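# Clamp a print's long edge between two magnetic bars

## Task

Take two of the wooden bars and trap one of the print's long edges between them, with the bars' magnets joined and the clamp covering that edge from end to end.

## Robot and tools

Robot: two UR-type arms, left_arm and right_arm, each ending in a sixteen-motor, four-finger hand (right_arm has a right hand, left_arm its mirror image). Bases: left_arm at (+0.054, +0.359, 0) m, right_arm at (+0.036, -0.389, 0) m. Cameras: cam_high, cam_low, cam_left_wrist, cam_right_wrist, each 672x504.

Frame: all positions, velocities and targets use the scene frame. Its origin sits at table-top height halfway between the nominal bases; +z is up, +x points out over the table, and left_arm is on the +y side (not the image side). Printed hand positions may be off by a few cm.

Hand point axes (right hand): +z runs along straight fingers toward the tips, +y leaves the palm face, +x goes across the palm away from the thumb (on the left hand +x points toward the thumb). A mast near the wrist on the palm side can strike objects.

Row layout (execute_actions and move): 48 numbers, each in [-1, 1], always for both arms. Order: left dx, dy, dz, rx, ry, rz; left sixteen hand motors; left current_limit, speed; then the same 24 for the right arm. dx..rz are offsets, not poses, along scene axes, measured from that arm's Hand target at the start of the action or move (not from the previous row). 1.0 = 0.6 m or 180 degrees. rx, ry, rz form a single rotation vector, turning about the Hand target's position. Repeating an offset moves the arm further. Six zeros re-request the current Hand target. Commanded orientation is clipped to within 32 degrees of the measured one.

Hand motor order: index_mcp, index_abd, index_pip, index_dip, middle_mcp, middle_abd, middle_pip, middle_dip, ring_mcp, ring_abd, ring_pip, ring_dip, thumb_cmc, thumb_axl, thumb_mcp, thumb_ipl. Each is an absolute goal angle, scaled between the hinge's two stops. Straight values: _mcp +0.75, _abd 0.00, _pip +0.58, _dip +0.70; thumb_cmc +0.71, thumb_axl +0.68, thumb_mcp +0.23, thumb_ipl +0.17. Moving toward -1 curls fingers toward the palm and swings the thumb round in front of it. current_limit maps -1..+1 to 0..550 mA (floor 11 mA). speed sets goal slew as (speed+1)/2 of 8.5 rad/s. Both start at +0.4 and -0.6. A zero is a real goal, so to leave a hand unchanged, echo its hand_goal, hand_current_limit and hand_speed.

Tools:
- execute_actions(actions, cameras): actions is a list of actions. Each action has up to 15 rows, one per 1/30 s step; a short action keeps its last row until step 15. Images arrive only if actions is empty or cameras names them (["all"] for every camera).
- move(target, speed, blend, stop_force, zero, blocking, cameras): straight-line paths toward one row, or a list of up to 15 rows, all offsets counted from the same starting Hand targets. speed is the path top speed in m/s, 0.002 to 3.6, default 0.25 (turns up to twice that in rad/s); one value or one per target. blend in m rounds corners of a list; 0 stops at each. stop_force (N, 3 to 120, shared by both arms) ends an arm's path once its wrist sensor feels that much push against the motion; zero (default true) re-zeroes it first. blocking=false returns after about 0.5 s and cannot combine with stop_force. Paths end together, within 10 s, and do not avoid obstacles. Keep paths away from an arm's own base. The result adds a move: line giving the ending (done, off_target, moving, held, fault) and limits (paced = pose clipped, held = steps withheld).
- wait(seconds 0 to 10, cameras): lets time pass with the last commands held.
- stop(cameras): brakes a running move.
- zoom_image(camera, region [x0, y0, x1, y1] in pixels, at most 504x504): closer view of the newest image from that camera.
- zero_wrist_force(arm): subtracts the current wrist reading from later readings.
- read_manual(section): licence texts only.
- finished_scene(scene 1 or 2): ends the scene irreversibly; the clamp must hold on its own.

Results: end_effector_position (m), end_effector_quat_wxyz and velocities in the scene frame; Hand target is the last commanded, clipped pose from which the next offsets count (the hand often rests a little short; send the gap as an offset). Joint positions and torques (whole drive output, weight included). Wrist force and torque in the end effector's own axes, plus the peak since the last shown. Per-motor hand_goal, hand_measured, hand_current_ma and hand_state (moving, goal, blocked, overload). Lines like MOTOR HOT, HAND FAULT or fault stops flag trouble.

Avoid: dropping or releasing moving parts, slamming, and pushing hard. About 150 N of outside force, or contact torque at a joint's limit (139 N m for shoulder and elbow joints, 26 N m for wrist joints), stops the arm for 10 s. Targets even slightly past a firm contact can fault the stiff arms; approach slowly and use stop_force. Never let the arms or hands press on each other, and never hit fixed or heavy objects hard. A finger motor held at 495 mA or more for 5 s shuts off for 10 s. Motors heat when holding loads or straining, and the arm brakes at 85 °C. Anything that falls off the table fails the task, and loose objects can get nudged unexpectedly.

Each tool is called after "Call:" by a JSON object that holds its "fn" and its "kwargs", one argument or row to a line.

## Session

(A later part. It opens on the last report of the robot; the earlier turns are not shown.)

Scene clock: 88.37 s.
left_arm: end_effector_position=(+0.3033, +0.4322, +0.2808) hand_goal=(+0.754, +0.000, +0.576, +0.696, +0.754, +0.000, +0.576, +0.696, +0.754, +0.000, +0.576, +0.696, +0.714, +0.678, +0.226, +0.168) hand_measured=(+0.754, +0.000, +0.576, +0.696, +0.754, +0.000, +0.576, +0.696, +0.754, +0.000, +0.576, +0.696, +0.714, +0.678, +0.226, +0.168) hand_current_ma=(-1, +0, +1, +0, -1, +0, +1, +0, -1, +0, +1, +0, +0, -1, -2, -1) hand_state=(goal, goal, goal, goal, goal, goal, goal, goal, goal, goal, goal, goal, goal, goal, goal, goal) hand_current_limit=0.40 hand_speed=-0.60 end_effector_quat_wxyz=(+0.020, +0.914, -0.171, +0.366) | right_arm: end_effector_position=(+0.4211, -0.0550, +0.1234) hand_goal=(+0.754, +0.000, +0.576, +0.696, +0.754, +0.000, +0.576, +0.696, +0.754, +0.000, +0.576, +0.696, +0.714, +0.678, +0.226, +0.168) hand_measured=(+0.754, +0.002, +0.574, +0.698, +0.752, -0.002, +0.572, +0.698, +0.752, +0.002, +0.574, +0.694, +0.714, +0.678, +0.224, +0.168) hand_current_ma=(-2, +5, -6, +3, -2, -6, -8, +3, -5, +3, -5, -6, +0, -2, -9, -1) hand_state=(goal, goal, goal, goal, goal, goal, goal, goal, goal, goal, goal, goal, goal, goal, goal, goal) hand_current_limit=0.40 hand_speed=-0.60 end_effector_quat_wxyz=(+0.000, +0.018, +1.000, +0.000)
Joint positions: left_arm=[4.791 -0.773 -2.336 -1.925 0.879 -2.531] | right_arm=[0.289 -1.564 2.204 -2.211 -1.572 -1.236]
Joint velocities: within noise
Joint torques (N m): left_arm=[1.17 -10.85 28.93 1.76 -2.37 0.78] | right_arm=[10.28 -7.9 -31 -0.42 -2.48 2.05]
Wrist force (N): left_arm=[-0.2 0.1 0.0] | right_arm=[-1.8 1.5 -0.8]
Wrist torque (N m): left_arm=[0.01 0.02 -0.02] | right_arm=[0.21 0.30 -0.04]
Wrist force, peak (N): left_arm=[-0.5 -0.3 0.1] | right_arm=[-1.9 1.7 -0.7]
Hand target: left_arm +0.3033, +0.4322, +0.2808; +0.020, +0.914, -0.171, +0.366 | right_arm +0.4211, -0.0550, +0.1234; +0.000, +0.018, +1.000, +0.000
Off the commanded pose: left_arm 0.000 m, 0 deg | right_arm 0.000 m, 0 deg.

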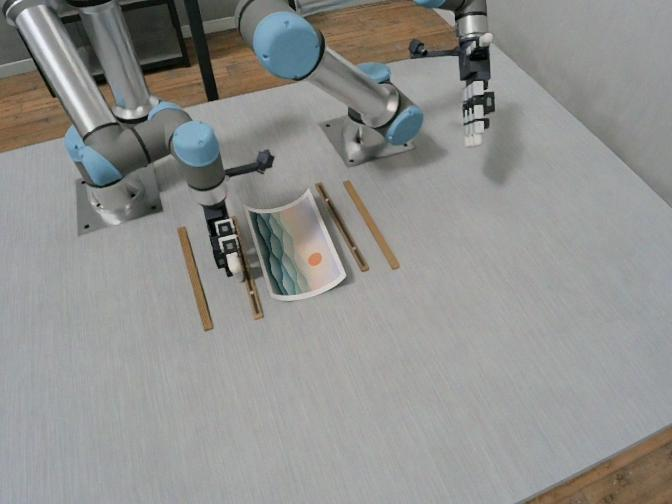

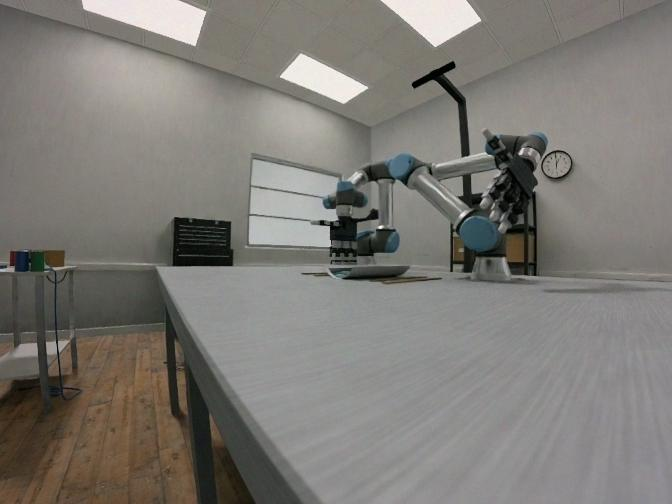

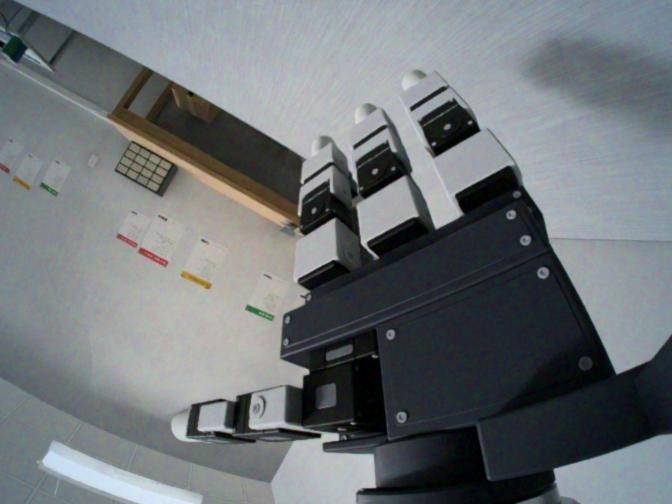

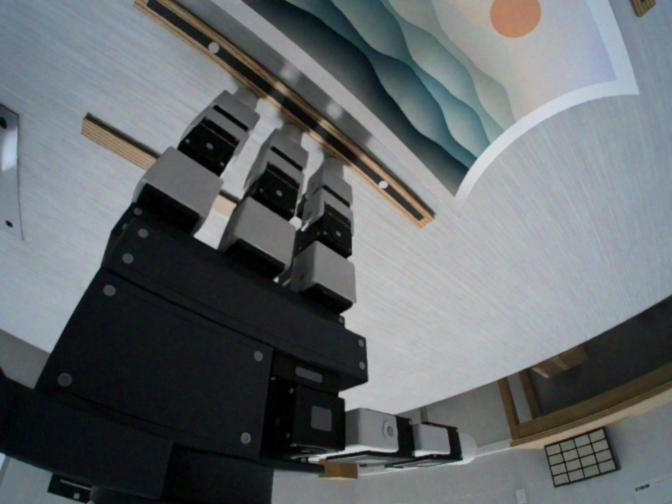

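Call:
{"fn": "move", "kwargs": {
  "target": [
    [0,0,0,0,0,0,0.754,0,0.576,0.696,0.754,0,0.576,0.696,0.754,0,0.576,0.696,0.714,0.678,0.226,0.168,0.4,-0.6,0,-0.007,0.05,0,0,0,0.754,0,0.576,0.696,0.754,0,0.576,0.696,0.754,0,0.576,0.696,0.714,0.678,0.226,0.168,0.4,-0.6],
    [0,0,0,0,0,0,0.754,0,0.576,0.696,0.754,0,0.576,0.696,0.754,0,0.576,0.696,0.714,0.678,0.226,0.168,0.4,-0.6,0.1648,-0.1082,0.161,0.0171,0.1561,0.1139,0.754,0,0.576,0.696,0.754,0,0.576,0.696,0.754,0,0.576,0.696,0.714,0.678,0.226,0.168,0.4,-0.6]
  ],
  "speed": 0.25,
  "blend": 0.01,
  "cameras": ["cam_right_wrist","cam_high"]
}}

Scene clock: 91.93 s.
left_arm: end_effector_position=(+0.3033, +0.4322, +0.2808) hand_goal=(+0.754, +0.000, +0.576, +0.696, +0.754, +0.000, +0.576, +0.696, +0.754, +0.000, +0.576, +0.696, +0.714, +0.678, +0.226, +0.168) hand_measured=(+0.754, +0.000, +0.576, +0.696, +0.754, +0.000, +0.576, +0.696, +0.754, +0.000, +0.576, +0.696, +0.714, +0.678, +0.226, +0.168) hand_current_ma=(-1, +0, +1, +0, -1, +0, +1, +0, -1, +0, +1, +0, +0, -1, -2, -1) hand_state=(goal, goal, goal, goal, goal, goal, goal, goal, goal, goal, goal, goal, goal, goal, goal, goal) hand_current_limit=0.40 hand_speed=-0.60 end_effector_quat_wxyz=(+0.020, +0.914, -0.171, +0.366) | right_arm: end_effector_position=(+0.5199, -0.1199, +0.2200) hand_goal=(+0.754, +0.000, +0.576, +0.696, +0.754, +0.000, +0.576, +0.696, +0.754, +0.000, +0.576, +0.696, +0.714, +0.678, +0.226, +0.168) hand_measured=(+0.754, +0.002, +0.574, +0.698, +0.752, -0.002, +0.574, +0.698, +0.752, +0.002, +0.574, +0.694, +0.714, +0.678, +0.222, +0.168) hand_current_ma=(-2, +5, -6, +3, -2, -2, -7, +3, -5, +3, -5, -6, +0, -2, -10, -1) hand_state=(goal, goal, goal, goal, goal, goal, goal, goal, goal, goal, goal, goal, goal, goal, goal, goal) hand_current_limit=0.40 hand_speed=-0.60 end_effector_quat_wxyz=(-0.242, -0.159, +0.957, +0.022)
Joint positions: left_arm=[4.791 -0.773 -2.336 -1.925 0.879 -2.531] | right_arm=[0.083 -1.226 1.464 -1.319 -1.562 -1.809]
Joint torques (N m): left_arm=[-0.85 -11.47 28.2 1.66 -2.58 1] | right_arm=[-10.74 -22.95 -32.88 1.11 -2.72 -2.02]
Wrist force (N): left_arm=[-0.1 0.2 -0.2] | right_arm=[-1.1 1.1 -0.2]
Wrist torque (N m): left_arm=[0.04 0.00 -0.01] | right_arm=[0.11 0.14 0.04]
Wrist force, peak (N): left_arm=[0.1 0.0 0.5] | right_arm=[-2.1 1.5 -0.7]
Hand target: left_arm +0.3033, +0.4322, +0.2808; +0.020, +0.914, -0.171, +0.366 | right_arm +0.5199, -0.1199, +0.2200; -0.242, -0.159, +0.957, +0.022
Off the commanded pose: left_arm 0.000 m, 0 deg | right_arm 0.000 m, 0 deg.
move: done
Images, in order (width x height): cam_high 672x504, cam_right_wrist 672x504.

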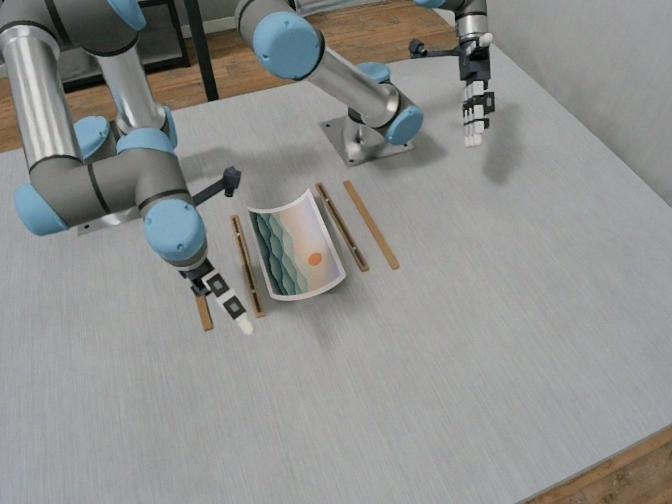

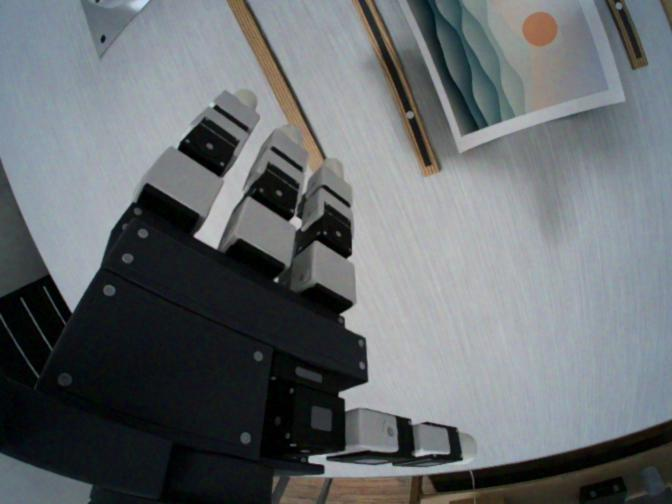

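Call:
{"fn": "zoom_image", "kwargs": {
  "camera": "cam_right_wrist",
  "region": [340, 80, 520, 215]
}}

Call:
{"fn": "zoom_image", "kwargs": {
  "camera": "cam_high",
  "region": [210, 180, 370, 330]
}}

Scaled by 2.800 from the camera's 672x504 image, which has a finer 960x720 frame.

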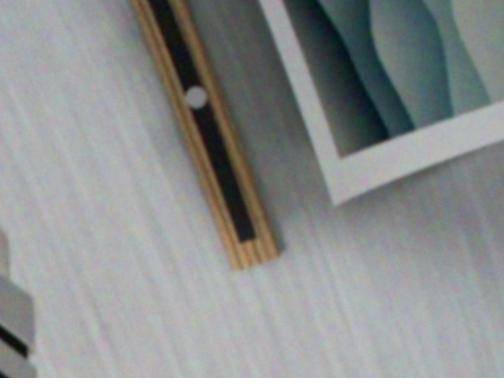

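Scaled by 3.150 from the camera's 672x504 image, which has a finer 960x720 frame.

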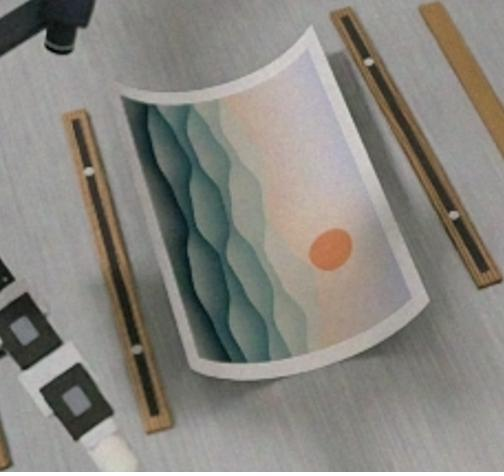

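Call:
{"fn": "move", "kwargs": {
  "target": [0,0,0,0,0,0,0.754,0,0.576,0.696,0.754,0,0.576,0.696,0.754,0,0.576,0.696,0.714,0.678,0.226,0.168,0.4,-0.6,-0.48,0.01,0,0,0,0,0.754,0,0.576,0.696,0.754,0,0.576,0.696,0.754,0,0.576,0.696,0.714,0.678,0.226,0.168,0.4,-0.6],
  "speed": 0.3,
  "cameras": ["cam_right_wrist","cam_high"]
}}

Call:
{"fn": "zoom_image", "kwargs": {
  "camera": "cam_right_wrist",
  "region": [340, 80, 520, 215]
}}

Scene clock: 94.97 s.
left_arm: end_effector_position=(+0.3033, +0.4322, +0.2808) hand_goal=(+0.754, +0.000, +0.576, +0.696, +0.754, +0.000, +0.576, +0.696, +0.754, +0.000, +0.576, +0.696, +0.714, +0.678, +0.226, +0.168) hand_measured=(+0.754, +0.000, +0.576, +0.696, +0.754, +0.000, +0.576, +0.696, +0.754, +0.000, +0.576, +0.696, +0.714, +0.678, +0.226, +0.168) hand_current_ma=(-1, +0, +1, +0, -1, +0, +1, +0, -1, +0, +1, +0, +0, -1, -2, -1) hand_state=(goal, goal, goal, goal, goal, goal, goal, goal, goal, goal, goal, goal, goal, goal, goal, goal) hand_current_limit=0.40 hand_speed=-0.60 end_effector_quat_wxyz=(+0.020, +0.914, -0.171, +0.366) | right_arm: end_effector_position=(+0.2320, -0.1139, +0.2200) hand_goal=(+0.754, +0.000, +0.576, +0.696, +0.754, +0.000, +0.576, +0.696, +0.754, +0.000, +0.576, +0.696, +0.714, +0.678, +0.226, +0.168) hand_measured=(+0.754, +0.002, +0.574, +0.698, +0.752, +0.000, +0.574, +0.698, +0.752, +0.002, +0.574, +0.694, +0.714, +0.678, +0.222, +0.168) hand_current_ma=(-2, +5, -6, +3, -2, -1, -6, +3, -4, +3, -5, -6, +0, -2, -10, -1) hand_state=(goal, goal, goal, goal, goal, goal, goal, goal, goal, goal, goal, goal, goal, goal, goal, goal) hand_current_limit=0.40 hand_speed=-0.60 end_effector_quat_wxyz=(-0.242, -0.159, +0.957, +0.022)
Joint positions: left_arm=[4.791 -0.773 -2.336 -1.925 0.879 -2.531] | right_arm=[0.181 -1.872 2.127 -1.338 -1.516 -1.723]
Joint torques (N m): left_arm=[0.85 -13.11 28.28 1.91 -2.31 1.13] | right_arm=[10.16 -19.97 -10.82 0.73 2.51 1.97]
Wrist force (N): left_arm=[-0.1 -0.1 -0.1] | right_arm=[-0.8 0.8 -0.4]
Wrist torque (N m): left_arm=[-0.01 0.00 -0.01] | right_arm=[0.09 0.13 -0.04]
Wrist force, peak (N): left_arm=[-0.1 -0.4 0.2] | right_arm=[-2.1 0.6 -0.9]
Hand target: left_arm +0.3033, +0.4322, +0.2808; +0.020, +0.914, -0.171, +0.366 | right_arm +0.2319, -0.1139, +0.2200; -0.242, -0.159, +0.957, +0.022
Off the commanded pose: left_arm 0.000 m, 0 deg | right_arm 0.000 m, 0 deg.
move: done
Images, in order (width x height): cam_high 672x504, cam_right_wrist 672x504.

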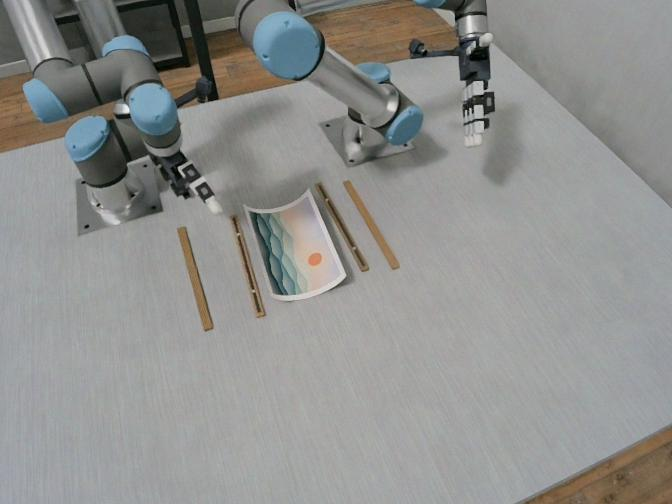

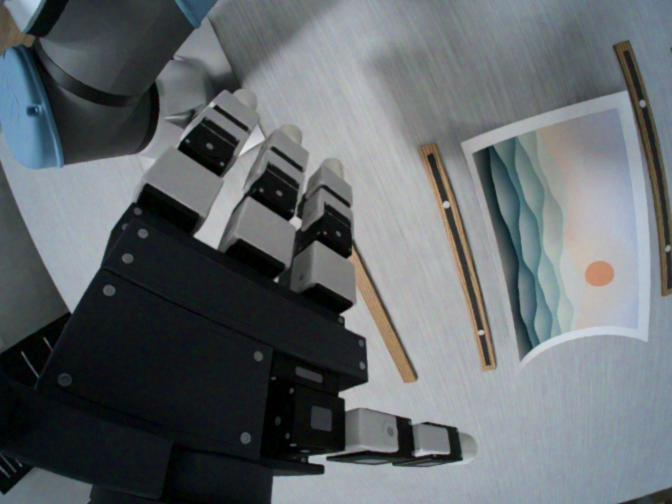

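Scaled by 2.800 from the camera's 672x504 image, which has a finer 960x720 frame.

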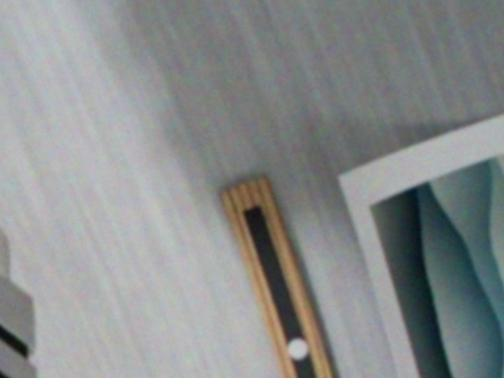

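Call:
{"fn": "move", "kwargs": {
  "target": [
    [0,0,0,0,0,0,0.754,0,0.576,0.696,0.754,0,0.576,0.696,0.754,0,0.576,0.696,0.714,0.678,0.226,0.168,0.4,-0.6,0.3153,0.0898,-0.06,-0.0171,-0.1561,-0.1139,0.754,0,0.576,0.696,0.754,0,0.576,0.696,0.754,0,0.576,0.696,0.714,0.678,0.226,0.168,0.4,-0.6],
    [0,0,0,0,0,0,0.754,0,0.576,0.696,0.754,0,0.576,0.696,0.754,0,0.576,0.696,0.714,0.678,0.226,0.168,0.4,-0.6,0.3153,0.0898,-0.161,-0.0171,-0.1561,-0.1139,0.754,0,0.576,0.696,0.754,0,0.576,0.696,0.754,0,0.576,0.696,0.714,0.678,0.226,0.168,0.4,-0.6],
    [0,0,0,0,0,0,0.754,0,0.576,0.696,0.754,0,0.576,0.696,0.754,0,0.576,0.696,0.714,0.678,0.226,0.168,0.4,-0.6,0.3153,0.124,-0.161,-0.0171,-0.1561,-0.1139,0.754,0,0.576,0.696,0.754,0,0.576,0.696,0.754,0,0.576,0.696,0.714,0.678,0.226,0.168,0.4,-0.6]
  ],
  "speed": [0.3, 0.15, 0.04],
  "cameras": ["cam_right_wrist"]
}}

Scene clock: 101.27 s.
left_arm: end_effector_position=(+0.3033, +0.4322, +0.2808) hand_goal=(+0.754, +0.000, +0.576, +0.696, +0.754, +0.000, +0.576, +0.696, +0.754, +0.000, +0.576, +0.696, +0.714, +0.678, +0.226, +0.168) hand_measured=(+0.754, +0.000, +0.576, +0.696, +0.754, +0.000, +0.576, +0.696, +0.754, +0.000, +0.576, +0.696, +0.714, +0.678, +0.226, +0.168) hand_current_ma=(-1, +0, +1, +0, -1, +0, +1, +0, -1, +0, +1, +0, +0, -1, -2, -1) hand_state=(goal, goal, goal, goal, goal, goal, goal, goal, goal, goal, goal, goal, goal, goal, goal, goal) hand_current_limit=0.40 hand_speed=-0.60 end_effector_quat_wxyz=(+0.020, +0.914, -0.171, +0.366) | right_arm: end_effector_position=(+0.4211, -0.0396, +0.1234) hand_goal=(+0.754, +0.000, +0.576, +0.696, +0.754, +0.000, +0.576, +0.696, +0.754, +0.000, +0.576, +0.696, +0.714, +0.678, +0.226, +0.168) hand_measured=(+0.754, +0.002, +0.574, +0.698, +0.752, +0.000, +0.574, +0.698, +0.752, +0.002, +0.574, +0.694, +0.714, +0.678, +0.222, +0.168) hand_current_ma=(-2, +5, -5, +3, -2, -1, -6, +3, -4, +3, -4, -5, +0, -2, -10, -1) hand_state=(goal, goal, goal, goal, goal, goal, goal, goal, goal, goal, goal, goal, goal, goal, goal, goal) hand_current_limit=0.40 hand_speed=-0.60 end_effector_quat_wxyz=(+0.000, +0.018, +1.000, +0.000)
Joint positions: left_arm=[4.791 -0.773 -2.336 -1.925 0.879 -2.531] | right_arm=[0.323 -1.542 2.182 -2.21 -1.571 -1.201]
Joint torques (N m): left_arm=[0.33 -12.83 28 1.56 -2.53 1.04] | right_arm=[11.31 -9.44 -32.13 -0.77 -0.36 2]
Wrist force (N): left_arm=[0.1 0.0 -0.3] | right_arm=[-1.7 1.5 -0.6]
Wrist torque (N m): left_arm=[0.02 -0.02 0.01] | right_arm=[0.21 0.29 -0.04]
Wrist force, peak (N): left_arm=[0.3 -0.3 -0.2] | right_arm=[-2.1 1.9 -0.6]
Hand target: left_arm +0.3033, +0.4322, +0.2808; +0.020, +0.914, -0.171, +0.366 | right_arm +0.4211, -0.0395, +0.1234; +0.000, +0.018, +1.000, +0.000
Off the commanded pose: left_arm 0.000 m, 0 deg | right_arm 0.000 m, 0 deg.
move: done
Images, in order (width x height): cam_right_wrist 672x504.

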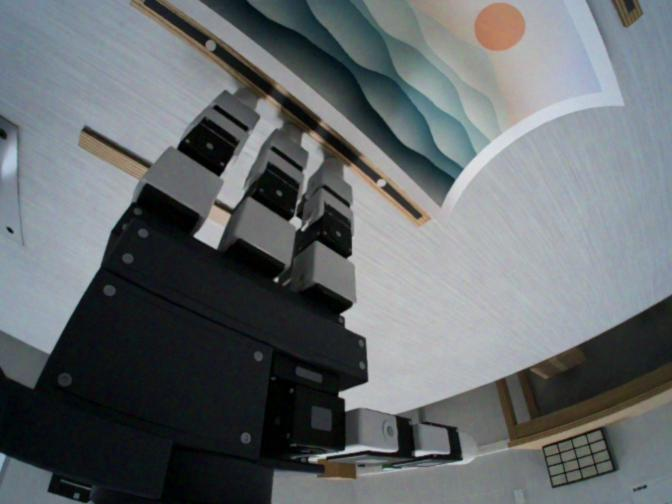

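Call:
{"fn": "move", "kwargs": {
  "target": [
    [0,0,0,0,0,0,0.754,0,0.576,0.696,0.754,0,0.576,0.696,0.754,0,0.576,0.696,0.714,0.678,0.226,0.168,0.4,-0.6,0,-0.007,0.05,0,0,0,0.754,0,0.576,0.696,0.754,0,0.576,0.696,0.754,0,0.576,0.696,0.714,0.678,0.226,0.168,0.4,-0.6],
    [0,0,0,0,0,0,0.754,0,0.576,0.696,0.754,0,0.576,0.696,0.754,0,0.576,0.696,0.714,0.678,0.226,0.168,0.4,-0.6,0.1648,-0.1242,0.161,0.0171,0.1561,0.1139,0.754,0,0.576,0.696,0.754,0,0.576,0.696,0.754,0,0.576,0.696,0.714,0.678,0.226,0.168,0.4,-0.6]
  ],
  "speed": 0.3,
  "blend": 0.01,
  "cameras": ["cam_right_wrist"]
}}

Call:
{"fn": "zoom_image", "kwargs": {
  "camera": "cam_right_wrist",
  "region": [340, 80, 520, 215]
}}

Call:
{"fn": "move", "kwargs": {
  "target": [0,0,0,0,0,0,0.754,0,0.576,0.696,0.754,0,0.576,0.696,0.754,0,0.576,0.696,0.714,0.678,0.226,0.168,0.4,-0.6,-0.48,0.01,0,0,0,0,0.754,0,0.576,0.696,0.754,0,0.576,0.696,0.754,0,0.576,0.696,0.714,0.678,0.226,0.168,0.4,-0.6],
  "speed": 0.3,
  "cameras": ["cam_right_wrist","cam_high"]
}}

Call:
{"fn": "zoom_image", "kwargs": {
  "camera": "cam_right_wrist",
  "region": [340, 80, 520, 215]
}}

Call:
{"fn": "zoom_image", "kwargs": {
  "camera": "cam_high",
  "region": [170, 180, 330, 340]
}}

Scene clock: 104.30 s.
left_arm: end_effector_position=(+0.3033, +0.4322, +0.2808) hand_goal=(+0.754, +0.000, +0.576, +0.696, +0.754, +0.000, +0.576, +0.696, +0.754, +0.000, +0.576, +0.696, +0.714, +0.678, +0.226, +0.168) hand_measured=(+0.754, +0.000, +0.576, +0.696, +0.754, +0.000, +0.576, +0.696, +0.754, +0.000, +0.576, +0.696, +0.714, +0.678, +0.226, +0.168) hand_current_ma=(-1, +0, +1, +0, -1, +0, +1, +0, -1, +0, +1, +0, +0, -1, -2, -1) hand_state=(goal, goal, goal, goal, goal, goal, goal, goal, goal, goal, goal, goal, goal, goal, goal, goal) hand_current_limit=0.40 hand_speed=-0.60 end_effector_quat_wxyz=(+0.020, +0.914, -0.171, +0.366) | right_arm: end_effector_position=(+0.5200, -0.1140, +0.2200) hand_goal=(+0.754, +0.000, +0.576, +0.696, +0.754, +0.000, +0.576, +0.696, +0.754, +0.000, +0.576, +0.696, +0.714, +0.678, +0.226, +0.168) hand_measured=(+0.754, +0.002, +0.574, +0.698, +0.752, +0.000, +0.574, +0.698, +0.752, +0.002, +0.574, +0.694, +0.714, +0.678, +0.222, +0.168) hand_current_ma=(-2, +5, -5, +3, -2, -1, -6, +3, -4, +3, -4, -5, +0, -2, -10, -1) hand_state=(goal, goal, goal, goal, goal, goal, goal, goal, goal, goal, goal, goal, goal, goal, goal, goal) hand_current_limit=0.40 hand_speed=-0.60 end_effector_quat_wxyz=(-0.242, -0.159, +0.957, +0.022)
Joint positions: left_arm=[4.791 -0.773 -2.336 -1.925 0.879 -2.531] | right_arm=[0.092 -1.221 1.458 -1.317 -1.558 -1.801]
Joint torques (N m): left_arm=[-0.21 -11.58 29.08 1.71 -2.38 1] | right_arm=[-10.71 -24.8 -32 0.92 -2.62 -1.63]
Wrist force (N): left_arm=[0.0 0.1 0.0] | right_arm=[-1.1 1.0 -0.4]
Wrist torque (N m): left_arm=[0.01 -0.01 0.00] | right_arm=[0.11 0.16 0.03]
Wrist force, peak (N): left_arm=[-0.1 -0.4 0.1] | right_arm=[-1.8 1.8 -0.8]
Hand target: left_arm +0.3033, +0.4322, +0.2808; +0.020, +0.914, -0.171, +0.366 | right_arm +0.5200, -0.1140, +0.2200; -0.242, -0.159, +0.957, +0.022
Off the commanded pose: left_arm 0.000 m, 0 deg | right_arm 0.000 m, 0 deg.
move: done
Images, in order (width x height): cam_right_wrist 672x504.

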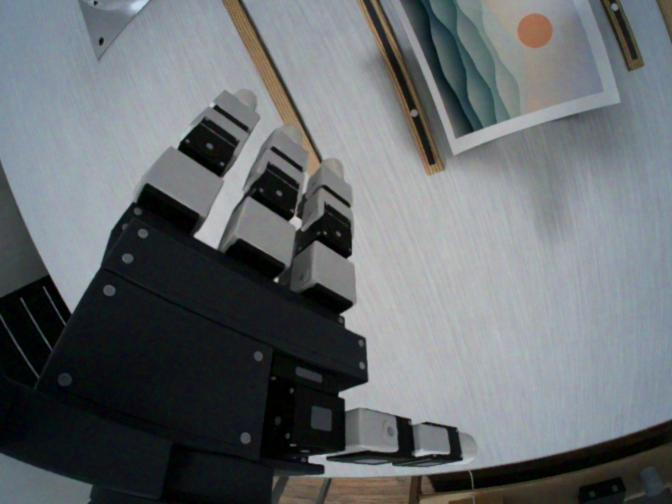

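Scaled by 2.800 from the camera's 672x504 image, which has a finer 960x720 frame.

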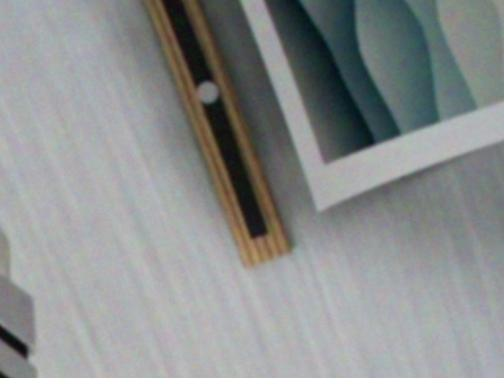

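Scene clock: 106.03 s.
left_arm: end_effector_position=(+0.3033, +0.4322, +0.2808) hand_goal=(+0.754, +0.000, +0.576, +0.696, +0.754, +0.000, +0.576, +0.696, +0.754, +0.000, +0.576, +0.696, +0.714, +0.678, +0.226, +0.168) hand_measured=(+0.754, +0.000, +0.576, +0.696, +0.754, +0.000, +0.576, +0.696, +0.754, +0.000, +0.576, +0.696, +0.714, +0.678, +0.226, +0.168) hand_current_ma=(-1, +0, +1, +0, -1, +0, +1, +0, -1, +0, +1, +0, +0, -1, -2, -1) hand_state=(goal, goal, goal, goal, goal, goal, goal, goal, goal, goal, goal, goal, goal, goal, goal, goal) hand_current_limit=0.40 hand_speed=-0.60 end_effector_quat_wxyz=(+0.020, +0.914, -0.171, +0.366) | right_arm: end_effector_position=(+0.2321, -0.1080, +0.2200) hand_goal=(+0.754, +0.000, +0.576, +0.696, +0.754, +0.000, +0.576, +0.696, +0.754, +0.000, +0.576, +0.696, +0.714, +0.678, +0.226, +0.168) hand_measured=(+0.754, +0.002, +0.574, +0.698, +0.752, +0.000, +0.574, +0.698, +0.752, +0.002, +0.574, +0.694, +0.714, +0.678, +0.222, +0.168) hand_current_ma=(-2, +5, -5, +3, -2, -1, -6, +3, -4, +3, -4, -5, +0, -2, -10, -1) hand_state=(goal, goal, goal, goal, goal, goal, goal, goal, goal, goal, goal, goal, goal, goal, goal, goal) hand_current_limit=0.40 hand_speed=-0.60 end_effector_quat_wxyz=(-0.242, -0.159, +0.957, +0.022)
Joint positions: left_arm=[4.791 -0.773 -2.336 -1.925 0.879 -2.531] | right_arm=[0.197 -1.863 2.121 -1.342 -1.508 -1.708]
Joint torques (N m): left_arm=[-0.23 -12.5 28.89 1.55 -2.47 1.03] | right_arm=[9.87 -18.29 -11.41 0.51 2.63 2.21]
Wrist force (N): left_arm=[0.0 -0.1 0.1] | right_arm=[-0.7 1.1 -0.3]
Wrist torque (N m): left_arm=[-0.03 -0.01 0.01] | right_arm=[0.11 0.11 -0.04]
Wrist force, peak (N): left_arm=[0.3 -0.3 0.0] | right_arm=[-2.1 0.8 -1.1]
Hand target: left_arm +0.3033, +0.4322, +0.2808; +0.020, +0.914, -0.171, +0.366 | right_arm +0.2320, -0.1080, +0.2200; -0.242, -0.159, +0.957, +0.022
Off the commanded pose: left_arm 0.000 m, 0 deg | right_arm 0.000 m, 0 deg.
move: done
Images, in order (width x height): cam_high 672x504, cam_right_wrist 672x504.

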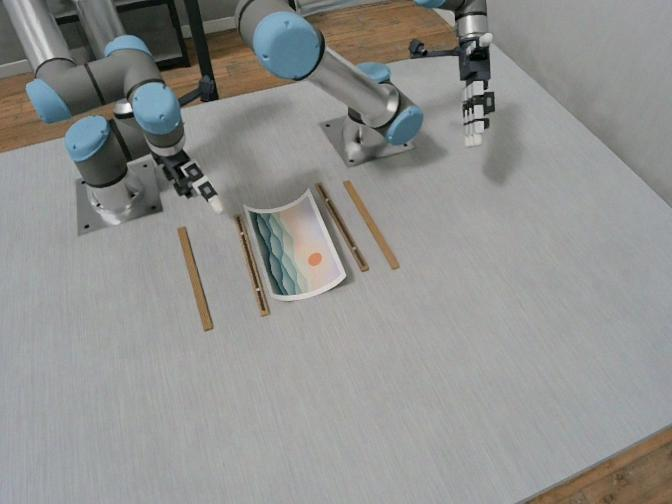

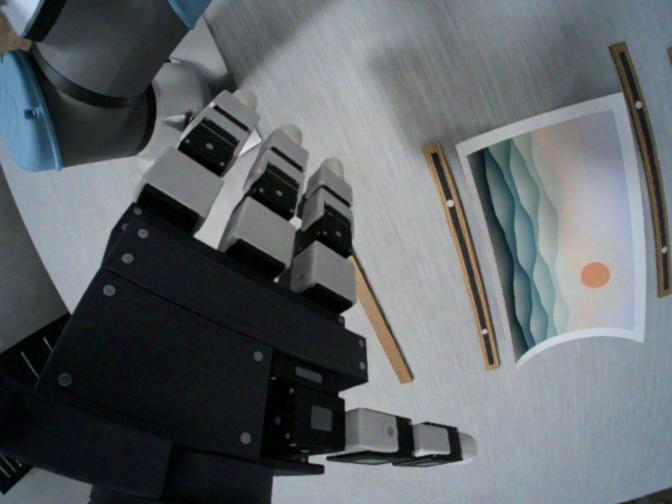

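Scaled by 2.800 from the camera's 672x504 image, which has a finer 960x720 frame.

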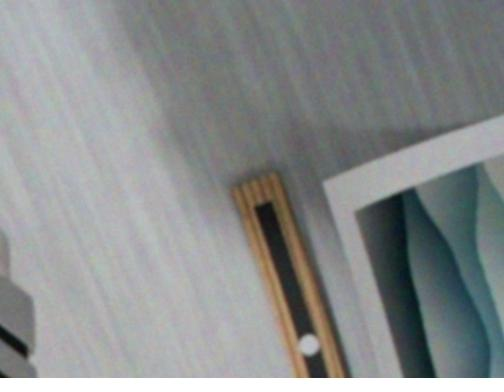

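Scaled by 3.150 from the camera's 672x504 image, which has a finer 960x720 frame.

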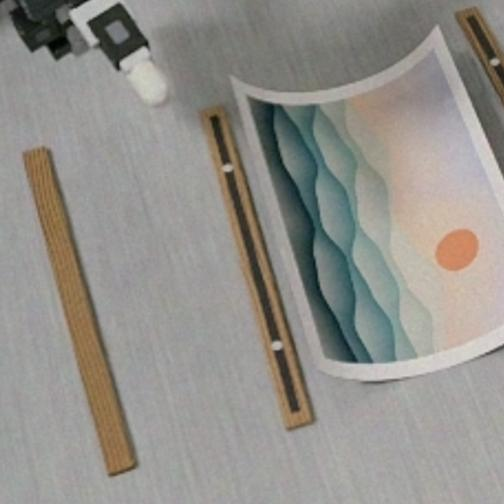

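Call:
{"fn": "move", "kwargs": {
  "target": [
    [0,0,0,0,0,0,0.754,0,0.576,0.696,0.754,0,0.576,0.696,0.754,0,0.576,0.696,0.714,0.678,0.226,0.168,0.4,-0.6,0.3152,0.1058,-0.06,-0.0171,-0.1561,-0.1139,0.754,0,0.576,0.696,0.754,0,0.576,0.696,0.754,0,0.576,0.696,0.714,0.678,0.226,0.168,0.4,-0.6],
    [0,0,0,0,0,0,0.754,0,0.576,0.696,0.754,0,0.576,0.696,0.754,0,0.576,0.696,0.714,0.678,0.226,0.168,0.4,-0.6,0.3152,0.1058,-0.161,-0.0171,-0.1561,-0.1139,0.754,0,0.576,0.696,0.754,0,0.576,0.696,0.754,0,0.576,0.696,0.714,0.678,0.226,0.168,0.4,-0.6],
    [0,0,0,0,0,0,0.754,0,0.576,0.696,0.754,0,0.576,0.696,0.754,0,0.576,0.696,0.714,0.678,0.226,0.168,0.4,-0.6,0.3152,0.125,-0.161,-0.0171,-0.1561,-0.1139,0.754,0,0.576,0.696,0.754,0,0.576,0.696,0.754,0,0.576,0.696,0.714,0.678,0.226,0.168,0.4,-0.6]
  ],
  "speed": [0.3, 0.15, 0.03]
}}

Call:
{"fn": "move", "kwargs": {
  "target": [
    [0,0,0,0,0,0,0.754,0,0.576,0.696,0.754,0,0.576,0.696,0.754,0,0.576,0.696,0.714,0.678,0.226,0.168,0.4,-0.6,0,-0.007,0.05,0,0,0,0.754,0,0.576,0.696,0.754,0,0.576,0.696,0.754,0,0.576,0.696,0.714,0.678,0.226,0.168,0.4,-0.6],
    [0,0,0,0,0,0,0.754,0,0.576,0.696,0.754,0,0.576,0.696,0.754,0,0.576,0.696,0.714,0.678,0.226,0.168,0.4,-0.6,0.1648,-0.135,0.161,0.0171,0.1561,0.1139,0.754,0,0.576,0.696,0.754,0,0.576,0.696,0.754,0,0.576,0.696,0.714,0.678,0.226,0.168,0.4,-0.6]
  ],
  "speed": 0.3,
  "blend": 0.01,
  "cameras": ["cam_right_wrist"]
}}

Call:
{"fn": "zoom_image", "kwargs": {
  "camera": "cam_right_wrist",
  "region": [340, 80, 520, 215]
}}

Scene clock: 111.23 s.
left_arm: end_effector_position=(+0.3033, +0.4322, +0.2808) hand_goal=(+0.754, +0.000, +0.576, +0.696, +0.754, +0.000, +0.576, +0.696, +0.754, +0.000, +0.576, +0.696, +0.714, +0.678, +0.226, +0.168) hand_measured=(+0.754, +0.000, +0.576, +0.696, +0.754, +0.000, +0.576, +0.696, +0.754, +0.000, +0.576, +0.696, +0.714, +0.678, +0.226, +0.168) hand_current_ma=(-1, +0, +1, +0, -1, +0, +1, +0, -1, +0, +1, +0, +0, -1, -2, -1) hand_state=(goal, goal, goal, goal, goal, goal, goal, goal, goal, goal, goal, goal, goal, goal, goal, goal) hand_current_limit=0.40 hand_speed=-0.60 end_effector_quat_wxyz=(+0.020, +0.914, -0.171, +0.366) | right_arm: end_effector_position=(+0.4211, -0.0331, +0.1234) hand_goal=(+0.754, +0.000, +0.576, +0.696, +0.754, +0.000, +0.576, +0.696, +0.754, +0.000, +0.576, +0.696, +0.714, +0.678, +0.226, +0.168) hand_measured=(+0.754, +0.002, +0.574, +0.698, +0.752, +0.000, +0.574, +0.698, +0.752, +0.002, +0.574, +0.694, +0.714, +0.678, +0.222, +0.168) hand_current_ma=(-2, +5, -5, +3, -2, -1, -6, +3, -4, +3, -4, -5, +0, -2, -10, -1) hand_state=(goal, goal, goal, goal, goal, goal, goal, goal, goal, goal, goal, goal, goal, goal, goal, goal) hand_current_limit=0.40 hand_speed=-0.60 end_effector_quat_wxyz=(+0.000, +0.018, +1.000, +0.000)
Joint positions: left_arm=[4.791 -0.773 -2.336 -1.925 0.879 -2.531] | right_arm=[0.338 -1.533 2.172 -2.21 -1.571 -1.187]
Joint torques (N m): left_arm=[-0.15 -11.66 30.79 1.7 -2.28 0.99] | right_arm=[10.68 -10.01 -31.79 -0.3 1.31 2.04]
Wrist force (N): left_arm=[-0.1 0.3 0.0] | right_arm=[-1.8 1.6 -0.9]
Wrist torque (N m): left_arm=[0.04 0.00 -0.01] | right_arm=[0.23 0.30 -0.03]
Wrist force, peak (N): left_arm=[-0.1 -0.5 0.0] | right_arm=[-2.4 1.6 -0.7]
Hand target: left_arm +0.3033, +0.4322, +0.2808; +0.020, +0.914, -0.171, +0.366 | right_arm +0.4211, -0.0330, +0.1234; +0.000, +0.018, +1.000, +0.000
Off the commanded pose: left_arm 0.000 m, 0 deg | right_arm 0.000 m, 0 deg.
move: done

Scene clock: 113.13 s.
left_arm: end_effector_position=(+0.3033, +0.4322, +0.2808) hand_goal=(+0.754, +0.000, +0.576, +0.696, +0.754, +0.000, +0.576, +0.696, +0.754, +0.000, +0.576, +0.696, +0.714, +0.678, +0.226, +0.168) hand_measured=(+0.754, +0.000, +0.576, +0.696, +0.754, +0.000, +0.576, +0.696, +0.754, +0.000, +0.576, +0.696, +0.714, +0.678, +0.226, +0.168) hand_current_ma=(-1, +0, +1, +0, -1, +0, +1, +0, -1, +0, +1, +0, +0, -1, -2, -1) hand_state=(goal, goal, goal, goal, goal, goal, goal, goal, goal, goal, goal, goal, goal, goal, goal, goal) hand_current_limit=0.40 hand_speed=-0.60 end_effector_quat_wxyz=(+0.020, +0.914, -0.171, +0.366) | right_arm: end_effector_position=(+0.5200, -0.1140, +0.2200) hand_goal=(+0.754, +0.000, +0.576, +0.696, +0.754, +0.000, +0.576, +0.696, +0.754, +0.000, +0.576, +0.696, +0.714, +0.678, +0.226, +0.168) hand_measured=(+0.754, +0.002, +0.574, +0.698, +0.752, +0.000, +0.574, +0.698, +0.752, +0.002, +0.574, +0.694, +0.714, +0.678, +0.222, +0.168) hand_current_ma=(-2, +5, -5, +3, -2, -1, -6, +3, -4, +3, -4, -5, +0, -2, -10, -1) hand_state=(goal, goal, goal, goal, goal, goal, goal, goal, goal, goal, goal, goal, goal, goal, goal, goal) hand_current_limit=0.40 hand_speed=-0.60 end_effector_quat_wxyz=(-0.242, -0.159, +0.957, +0.022)
Joint positions: left_arm=[4.791 -0.773 -2.336 -1.925 0.879 -2.531] | right_arm=[0.092 -1.221 1.458 -1.317 -1.558 -1.801]
Joint torques (N m): left_arm=[-0.26 -11.15 29.43 1.77 -2.6 1.05] | right_arm=[-9.63 -24.54 -33.9 0.89 -2.56 -1.61]
Wrist force (N): left_arm=[-0.2 0.0 0.1] | right_arm=[-1.1 0.9 -0.3]
Wrist torque (N m): left_arm=[0.00 0.02 -0.02] | right_arm=[0.09 0.15 0.03]
Wrist force, peak (N): left_arm=[0.3 -0.3 0.0] | right_arm=[-1.3 2.0 -0.9]
Hand target: left_arm +0.3033, +0.4322, +0.2808; +0.020, +0.914, -0.171, +0.366 | right_arm +0.5200, -0.1140, +0.2200; -0.242, -0.159, +0.957, +0.022
Off the commanded pose: left_arm 0.000 m, 0 deg | right_arm 0.000 m, 0 deg.
move: done
Images, in order (width x height): cam_right_wrist 672x504.

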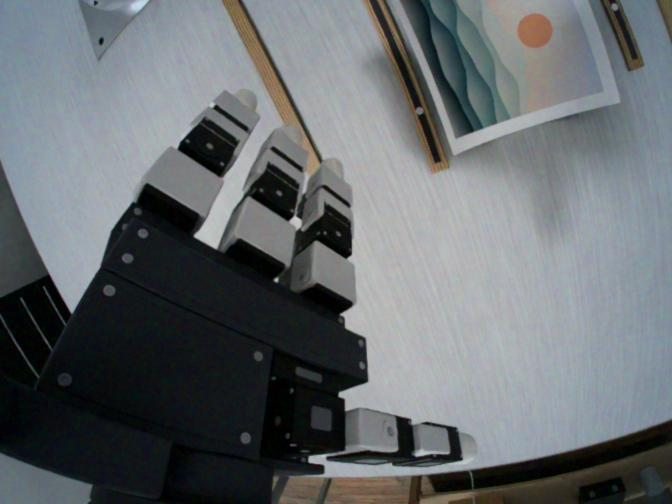

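Scaled by 2.800 from the camera's 672x504 image, which has a finer 960x720 frame.

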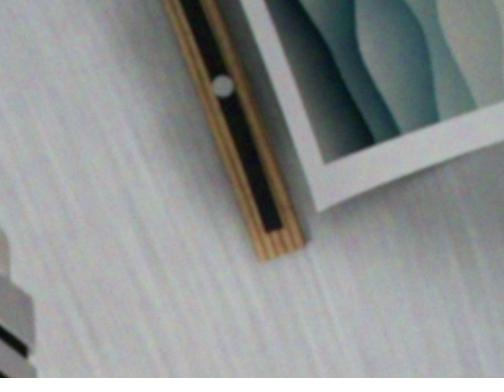

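Call:
{"fn": "move", "kwargs": {
  "target": [
    [0,0,0,0,0,0,0.754,0,0.576,0.696,0.754,0,0.576,0.696,0.754,0,0.576,0.696,0.714,0.678,0.226,0.168,0.4,-0.6,-0.12,-0.12,0,0,0,-0.5,0.754,0,0.576,0.696,0.754,0,0.576,0.696,0.754,0,0.576,0.696,0.714,0.678,0.226,0.168,0.4,-0.6],
    [0,0,0,0,0,0,0.754,0,0.576,0.696,0.754,0,0.576,0.696,0.754,0,0.576,0.696,0.714,0.678,0.226,0.168,0.4,-0.6,-0.2467,-0.21,0,0,0,-0.999,0.754,0,0.576,0.696,0.754,0,0.576,0.696,0.754,0,0.576,0.696,0.714,0.678,0.226,0.168,0.4,-0.6]
  ],
  "speed": 0.6,
  "blend": 0.02,
  "cameras": ["cam_right_wrist","cam_high"]
}}

Call:
{"fn": "zoom_image", "kwargs": {
  "camera": "cam_high",
  "region": [170, 180, 330, 340]
}}

Scene clock: 120.10 s.
left_arm: end_effector_position=(+0.3033, +0.4322, +0.2808) hand_goal=(+0.754, +0.000, +0.576, +0.696, +0.754, +0.000, +0.576, +0.696, +0.754, +0.000, +0.576, +0.696, +0.714, +0.678, +0.226, +0.168) hand_measured=(+0.754, +0.000, +0.576, +0.696, +0.754, +0.000, +0.576, +0.696, +0.754, +0.000, +0.576, +0.696, +0.714, +0.678, +0.226, +0.168) hand_current_ma=(-1, +0, +1, +0, -1, +0, +1, +0, -1, +0, +1, +0, +0, -1, -2, -1) hand_state=(goal, goal, goal, goal, goal, goal, goal, goal, goal, goal, goal, goal, goal, goal, goal, goal) hand_current_limit=0.40 hand_speed=-0.60 end_effector_quat_wxyz=(+0.020, +0.914, -0.171, +0.366) | right_arm: end_effector_position=(+0.3720, -0.2400, +0.2200) hand_goal=(+0.754, +0.000, +0.576, +0.696, +0.754, +0.000, +0.576, +0.696, +0.754, +0.000, +0.576, +0.696, +0.714, +0.678, +0.226, +0.168) hand_measured=(+0.754, +0.002, +0.574, +0.698, +0.752, +0.000, +0.574, +0.698, +0.752, +0.002, +0.574, +0.694, +0.714, +0.678, +0.222, +0.168) hand_current_ma=(-2, +5, -5, +3, -2, -1, -6, +3, -4, +3, -4, -5, +0, -2, -10, -1) hand_state=(goal, goal, goal, goal, goal, goal, goal, goal, goal, goal, goal, goal, goal, goal, goal, goal) hand_current_limit=0.40 hand_speed=-0.60 end_effector_quat_wxyz=(+0.021, +0.957, +0.161, +0.242)
Joint positions: left_arm=[4.791 -0.773 -2.336 -1.925 0.879 -2.531] | right_arm=[0.358 -1.921 2.41 -2.533 -1.706 1.574]
Joint torques (N m): left_arm=[1.46 -12.15 29.09 1.78 -2.24 0.99] | right_arm=[9.83 4.73 -32.96 -0.95 -2.9 2.13]
Wrist force (N): left_arm=[0.0 -0.1 0.1] | right_arm=[-0.9 1.0 -0.9]
Wrist torque (N m): left_arm=[-0.02 0.00 0.00] | right_arm=[0.17 0.13 -0.08]
Wrist force, peak (N): left_arm=[-0.3 0.1 0.4] | right_arm=[-1.3 1.4 -0.8]
Hand target: left_arm +0.3033, +0.4322, +0.2808; +0.020, +0.914, -0.171, +0.366 | right_arm +0.3720, -0.2400, +0.2200; +0.021, +0.957, +0.161, +0.242
Off the commanded pose: left_arm 0.000 m, 0 deg | right_arm 0.000 m, 0 deg.
move: done
Images, in order (width x height): cam_high 672x504, cam_right_wrist 672x504.

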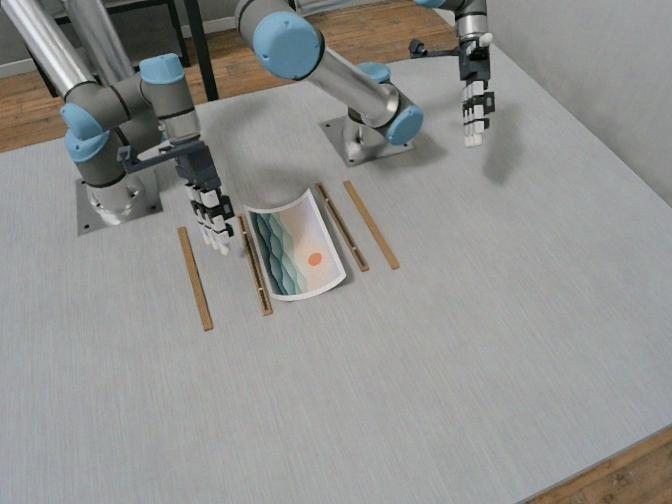

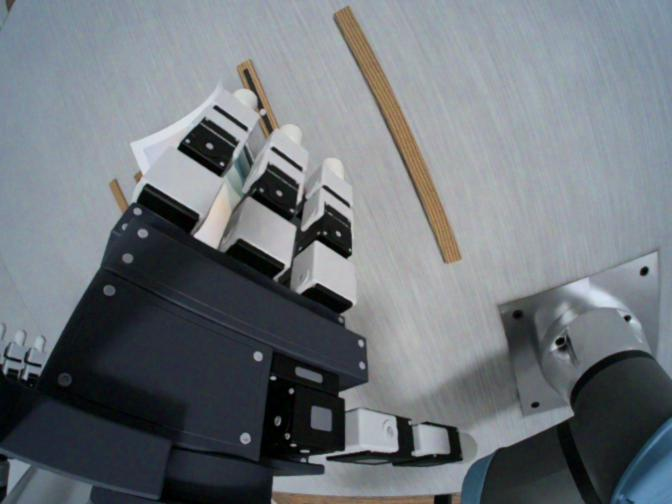

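Scaled by 3.150 from the camera's 672x504 image, which has a finer 960x720 frame.

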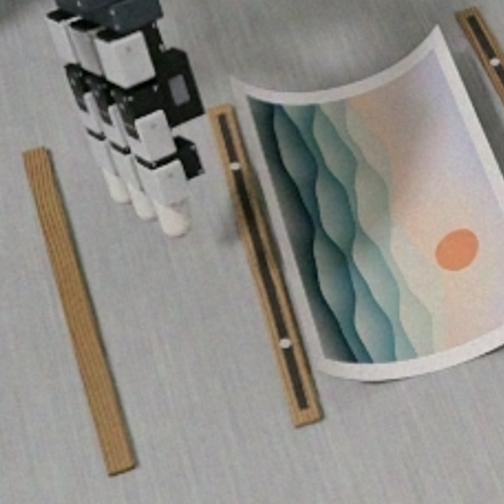

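Call:
{"fn": "zoom_image", "kwargs": {
  "camera": "cam_right_wrist",
  "region": [330, 80, 480, 200]
}}

Scaled by 3.360 from the camera's 672x504 image, which has a finer 960x720 frame.

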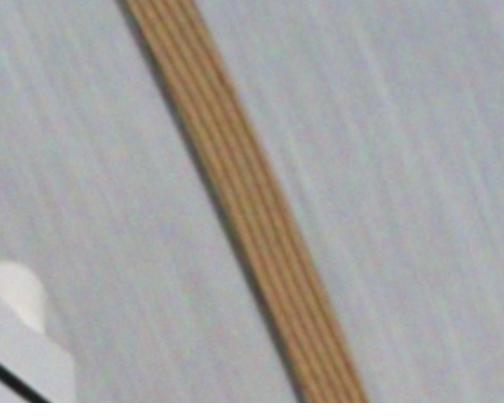

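Call:
{"fn": "move", "kwargs": {
  "target": [0,0,0,0,0,0,0.754,0,0.576,0.696,0.754,0,0.576,0.696,0.754,0,0.576,0.696,0.714,0.678,0.226,0.168,0.4,-0.6,0.2667,0.01,0,0,0,0,0.754,0,0.576,0.696,0.754,0,0.576,0.696,0.754,0,0.576,0.696,0.714,0.678,0.226,0.168,0.4,-0.6],
  "speed": 0.3,
  "cameras": ["cam_right_wrist","cam_high"]
}}

Call:
{"fn": "zoom_image", "kwargs": {
  "camera": "cam_right_wrist",
  "region": [330, 80, 510, 215]
}}

Scene clock: 130.17 s.
left_arm: end_effector_position=(+0.3033, +0.4322, +0.2808) hand_goal=(+0.754, +0.000, +0.576, +0.696, +0.754, +0.000, +0.576, +0.696, +0.754, +0.000, +0.576, +0.696, +0.714, +0.678, +0.226, +0.168) hand_measured=(+0.754, +0.000, +0.576, +0.696, +0.754, +0.000, +0.576, +0.696, +0.754, +0.000, +0.576, +0.696, +0.714, +0.678, +0.226, +0.168) hand_current_ma=(-1, +0, +1, +0, -1, +0, +1, +0, -1, +0, +1, +0, +0, -1, -2, -1) hand_state=(goal, goal, goal, goal, goal, goal, goal, goal, goal, goal, goal, goal, goal, goal, goal, goal) hand_current_limit=0.40 hand_speed=-0.60 end_effector_quat_wxyz=(+0.020, +0.914, -0.171, +0.366) | right_arm: end_effector_position=(+0.5319, -0.2340, +0.2200) hand_goal=(+0.754, +0.000, +0.576, +0.696, +0.754, +0.000, +0.576, +0.696, +0.754, +0.000, +0.576, +0.696, +0.714, +0.678, +0.226, +0.168) hand_measured=(+0.754, +0.002, +0.574, +0.698, +0.752, +0.000, +0.574, +0.698, +0.752, +0.002, +0.574, +0.694, +0.714, +0.678, +0.222, +0.168) hand_current_ma=(-2, +5, -5, +3, -2, -1, -6, +3, -4, +3, -4, -5, +0, -2, -10, -1) hand_state=(goal, goal, goal, goal, goal, goal, goal, goal, goal, goal, goal, goal, goal, goal, goal, goal) hand_current_limit=0.40 hand_speed=-0.60 end_effector_quat_wxyz=(+0.021, +0.957, +0.161, +0.242)
Joint positions: left_arm=[4.791 -0.773 -2.336 -1.925 0.879 -2.531] | right_arm=[0.238 -1.55 2.118 -2.624 -1.651 1.467]
Joint torques (N m): left_arm=[0.28 -12.97 31.2 1.63 -2.26 0.89] | right_arm=[-10.71 -9.53 -33.55 -5.37 2.21 -1.78]
Wrist force (N): left_arm=[0.1 0.1 0.0] | right_arm=[-1.0 1.2 -0.5]
Wrist torque (N m): left_arm=[0.02 -0.03 0.01] | right_arm=[0.16 0.13 0.06]
Wrist force, peak (N): left_arm=[-0.3 -0.1 -0.5] | right_arm=[-2.0 0.5 -1.6]
Hand target: left_arm +0.3033, +0.4322, +0.2808; +0.020, +0.914, -0.171, +0.366 | right_arm +0.5320, -0.2340, +0.2200; +0.021, +0.957, +0.161, +0.242
Off the commanded pose: left_arm 0.000 m, 0 deg | right_arm 0.000 m, 0 deg.
move: done
Images, in order (width x height): cam_high 672x504, cam_right_wrist 672x504.

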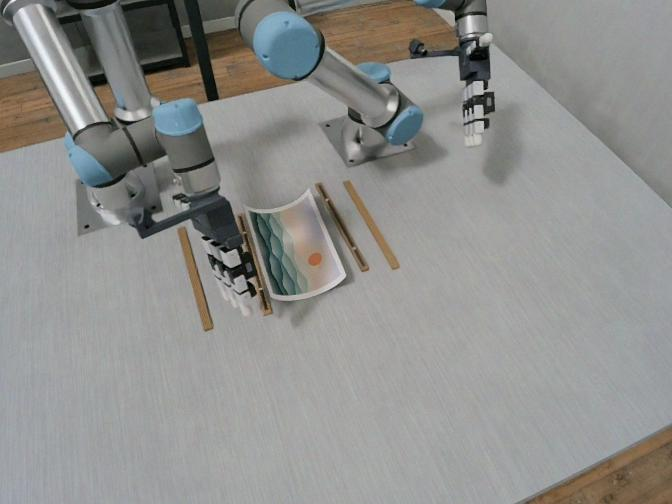

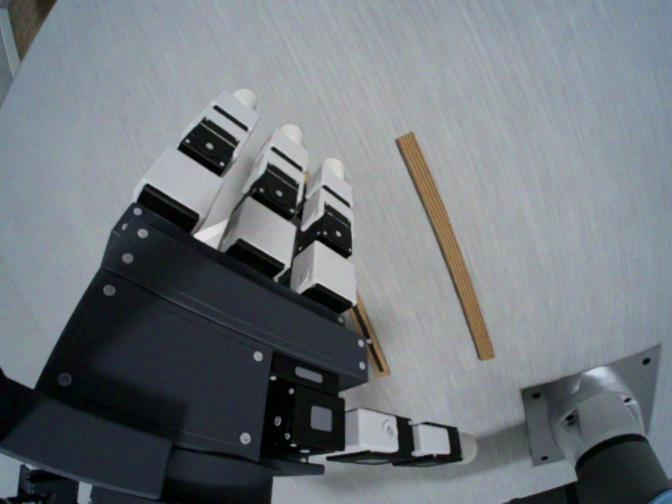

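Scaled by 2.800 from the camera's 672x504 image, which has a finer 960x720 frame.

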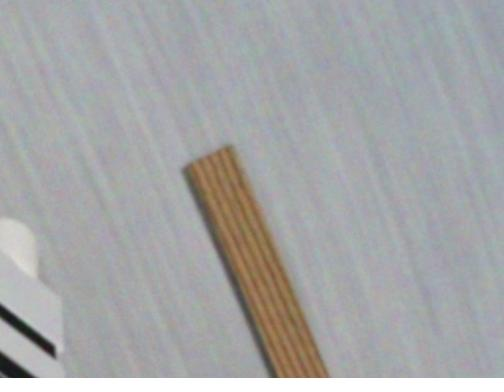

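Call:
{"fn": "move", "kwargs": {
  "target": [0,0,0,0,0,0,0.754,0,0.576,0.696,0.754,0,0.576,0.696,0.754,0,0.576,0.696,0.714,0.678,0.226,0.168,0.4,-0.6,-0.1515,0.002,-0.1667,-0.1099,0.1258,0.3975,0.754,0.2333,-0.737,0.7,0.754,-0.2333,-0.737,0.7,-0.44,0,-0.77,0.4,0.714,0.678,0.226,0.168,0.4,-0.6],
  "speed": 0.4,
  "cameras": ["cam_right_wrist","cam_high"]
}}

Call:
{"fn": "zoom_image", "kwargs": {
  "camera": "cam_high",
  "region": [150, 190, 290, 340]
}}

Scene clock: 139.97 s.
left_arm: end_effector_position=(+0.3033, +0.4322, +0.2808) hand_goal=(+0.754, +0.000, +0.576, +0.696, +0.754, +0.000, +0.576, +0.696, +0.754, +0.000, +0.576, +0.696, +0.714, +0.678, +0.226, +0.168) hand_measured=(+0.754, +0.000, +0.576, +0.696, +0.754, +0.000, +0.576, +0.696, +0.754, +0.000, +0.576, +0.696, +0.714, +0.678, +0.226, +0.168) hand_current_ma=(-1, +0, +1, +0, -1, +0, +1, +0, -1, +0, +1, +0, +0, -1, -2, -1) hand_state=(goal, goal, goal, goal, goal, goal, goal, goal, goal, goal, goal, goal, goal, goal, goal, goal) hand_current_limit=0.40 hand_speed=-0.60 end_effector_quat_wxyz=(+0.020, +0.914, -0.171, +0.366) | right_arm: end_effector_position=(+0.4411, -0.2328, +0.1200) hand_goal=(+0.754, +0.234, -0.736, +0.700, +0.754, -0.234, -0.736, +0.700, -0.440, +0.000, -0.770, +0.400, +0.714, +0.678, +0.226, +0.168) hand_measured=(+0.754, +0.232, -0.728, +0.698, +0.754, -0.230, -0.728, +0.698, -0.422, +0.002, -0.768, +0.402, +0.714, +0.678, +0.222, +0.168) hand_current_ma=(+0, -5, +22, -5, +0, +9, +22, -5, +56, +3, +7, +7, +0, -2, -10, -1) hand_state=(goal, goal, goal, goal, goal, goal, goal, goal, goal, goal, goal, goal, goal, goal, goal, goal) hand_current_limit=0.40 hand_speed=-0.60 end_effector_quat_wxyz=(+0.000, +0.693, +0.720, +0.000)
Joint positions: left_arm=[4.791 -0.773 -2.336 -1.925 0.879 -2.531] | right_arm=[0.119 -1.755 2.384 -2.201 -1.571 0.091]
Joint torques (N m): left_arm=[-1.2 -12.3 31.06 1.82 -2.4 1.12] | right_arm=[-10.33 -22.3 -8.33 -0.6 -2.88 -1.46]
Wrist force (N): left_arm=[0.0 0.0 -0.1] | right_arm=[-1.5 1.5 -0.5]
Wrist torque (N m): left_arm=[0.01 -0.01 0.00] | right_arm=[0.24 0.27 0.08]
Wrist force, peak (N): left_arm=[-0.3 -0.3 0.2] | right_arm=[-1.9 1.4 -0.7]
Hand target: left_arm +0.3033, +0.4322, +0.2808; +0.020, +0.914, -0.171, +0.366 | right_arm +0.4411, -0.2328, +0.1200; +0.000, +0.693, +0.721, +0.000
Off the commanded pose: left_arm 0.000 m, 0 deg | right_arm 0.000 m, 0 deg.
move: done
Images, in order (width x height): cam_high 672x504, cam_right_wrist 672x504.

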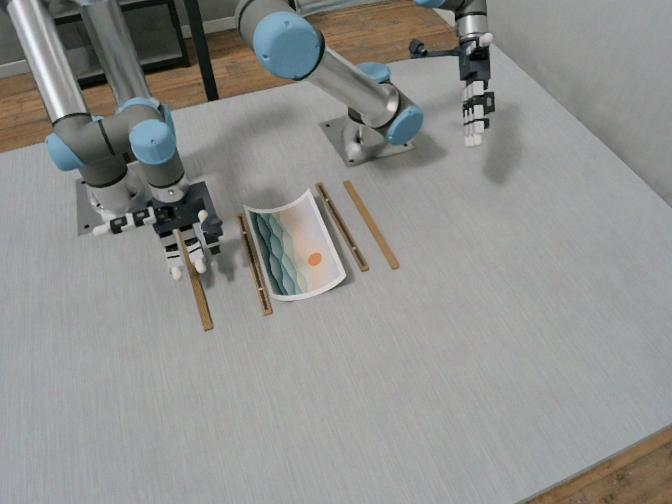

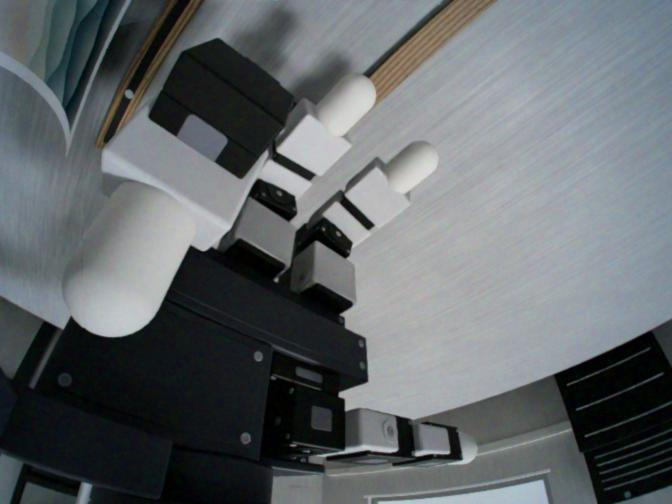

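Scaled by 3.360 from the camera's 672x504 image, which has a finer 960x720 frame.

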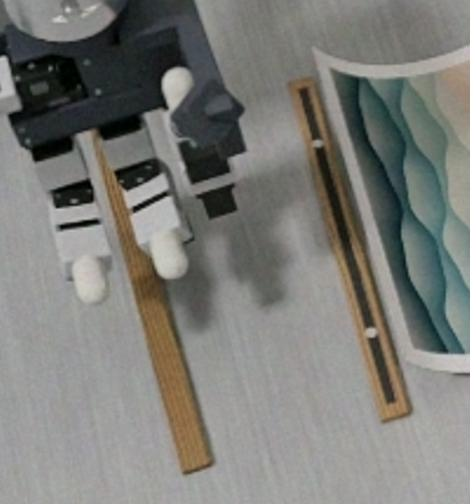

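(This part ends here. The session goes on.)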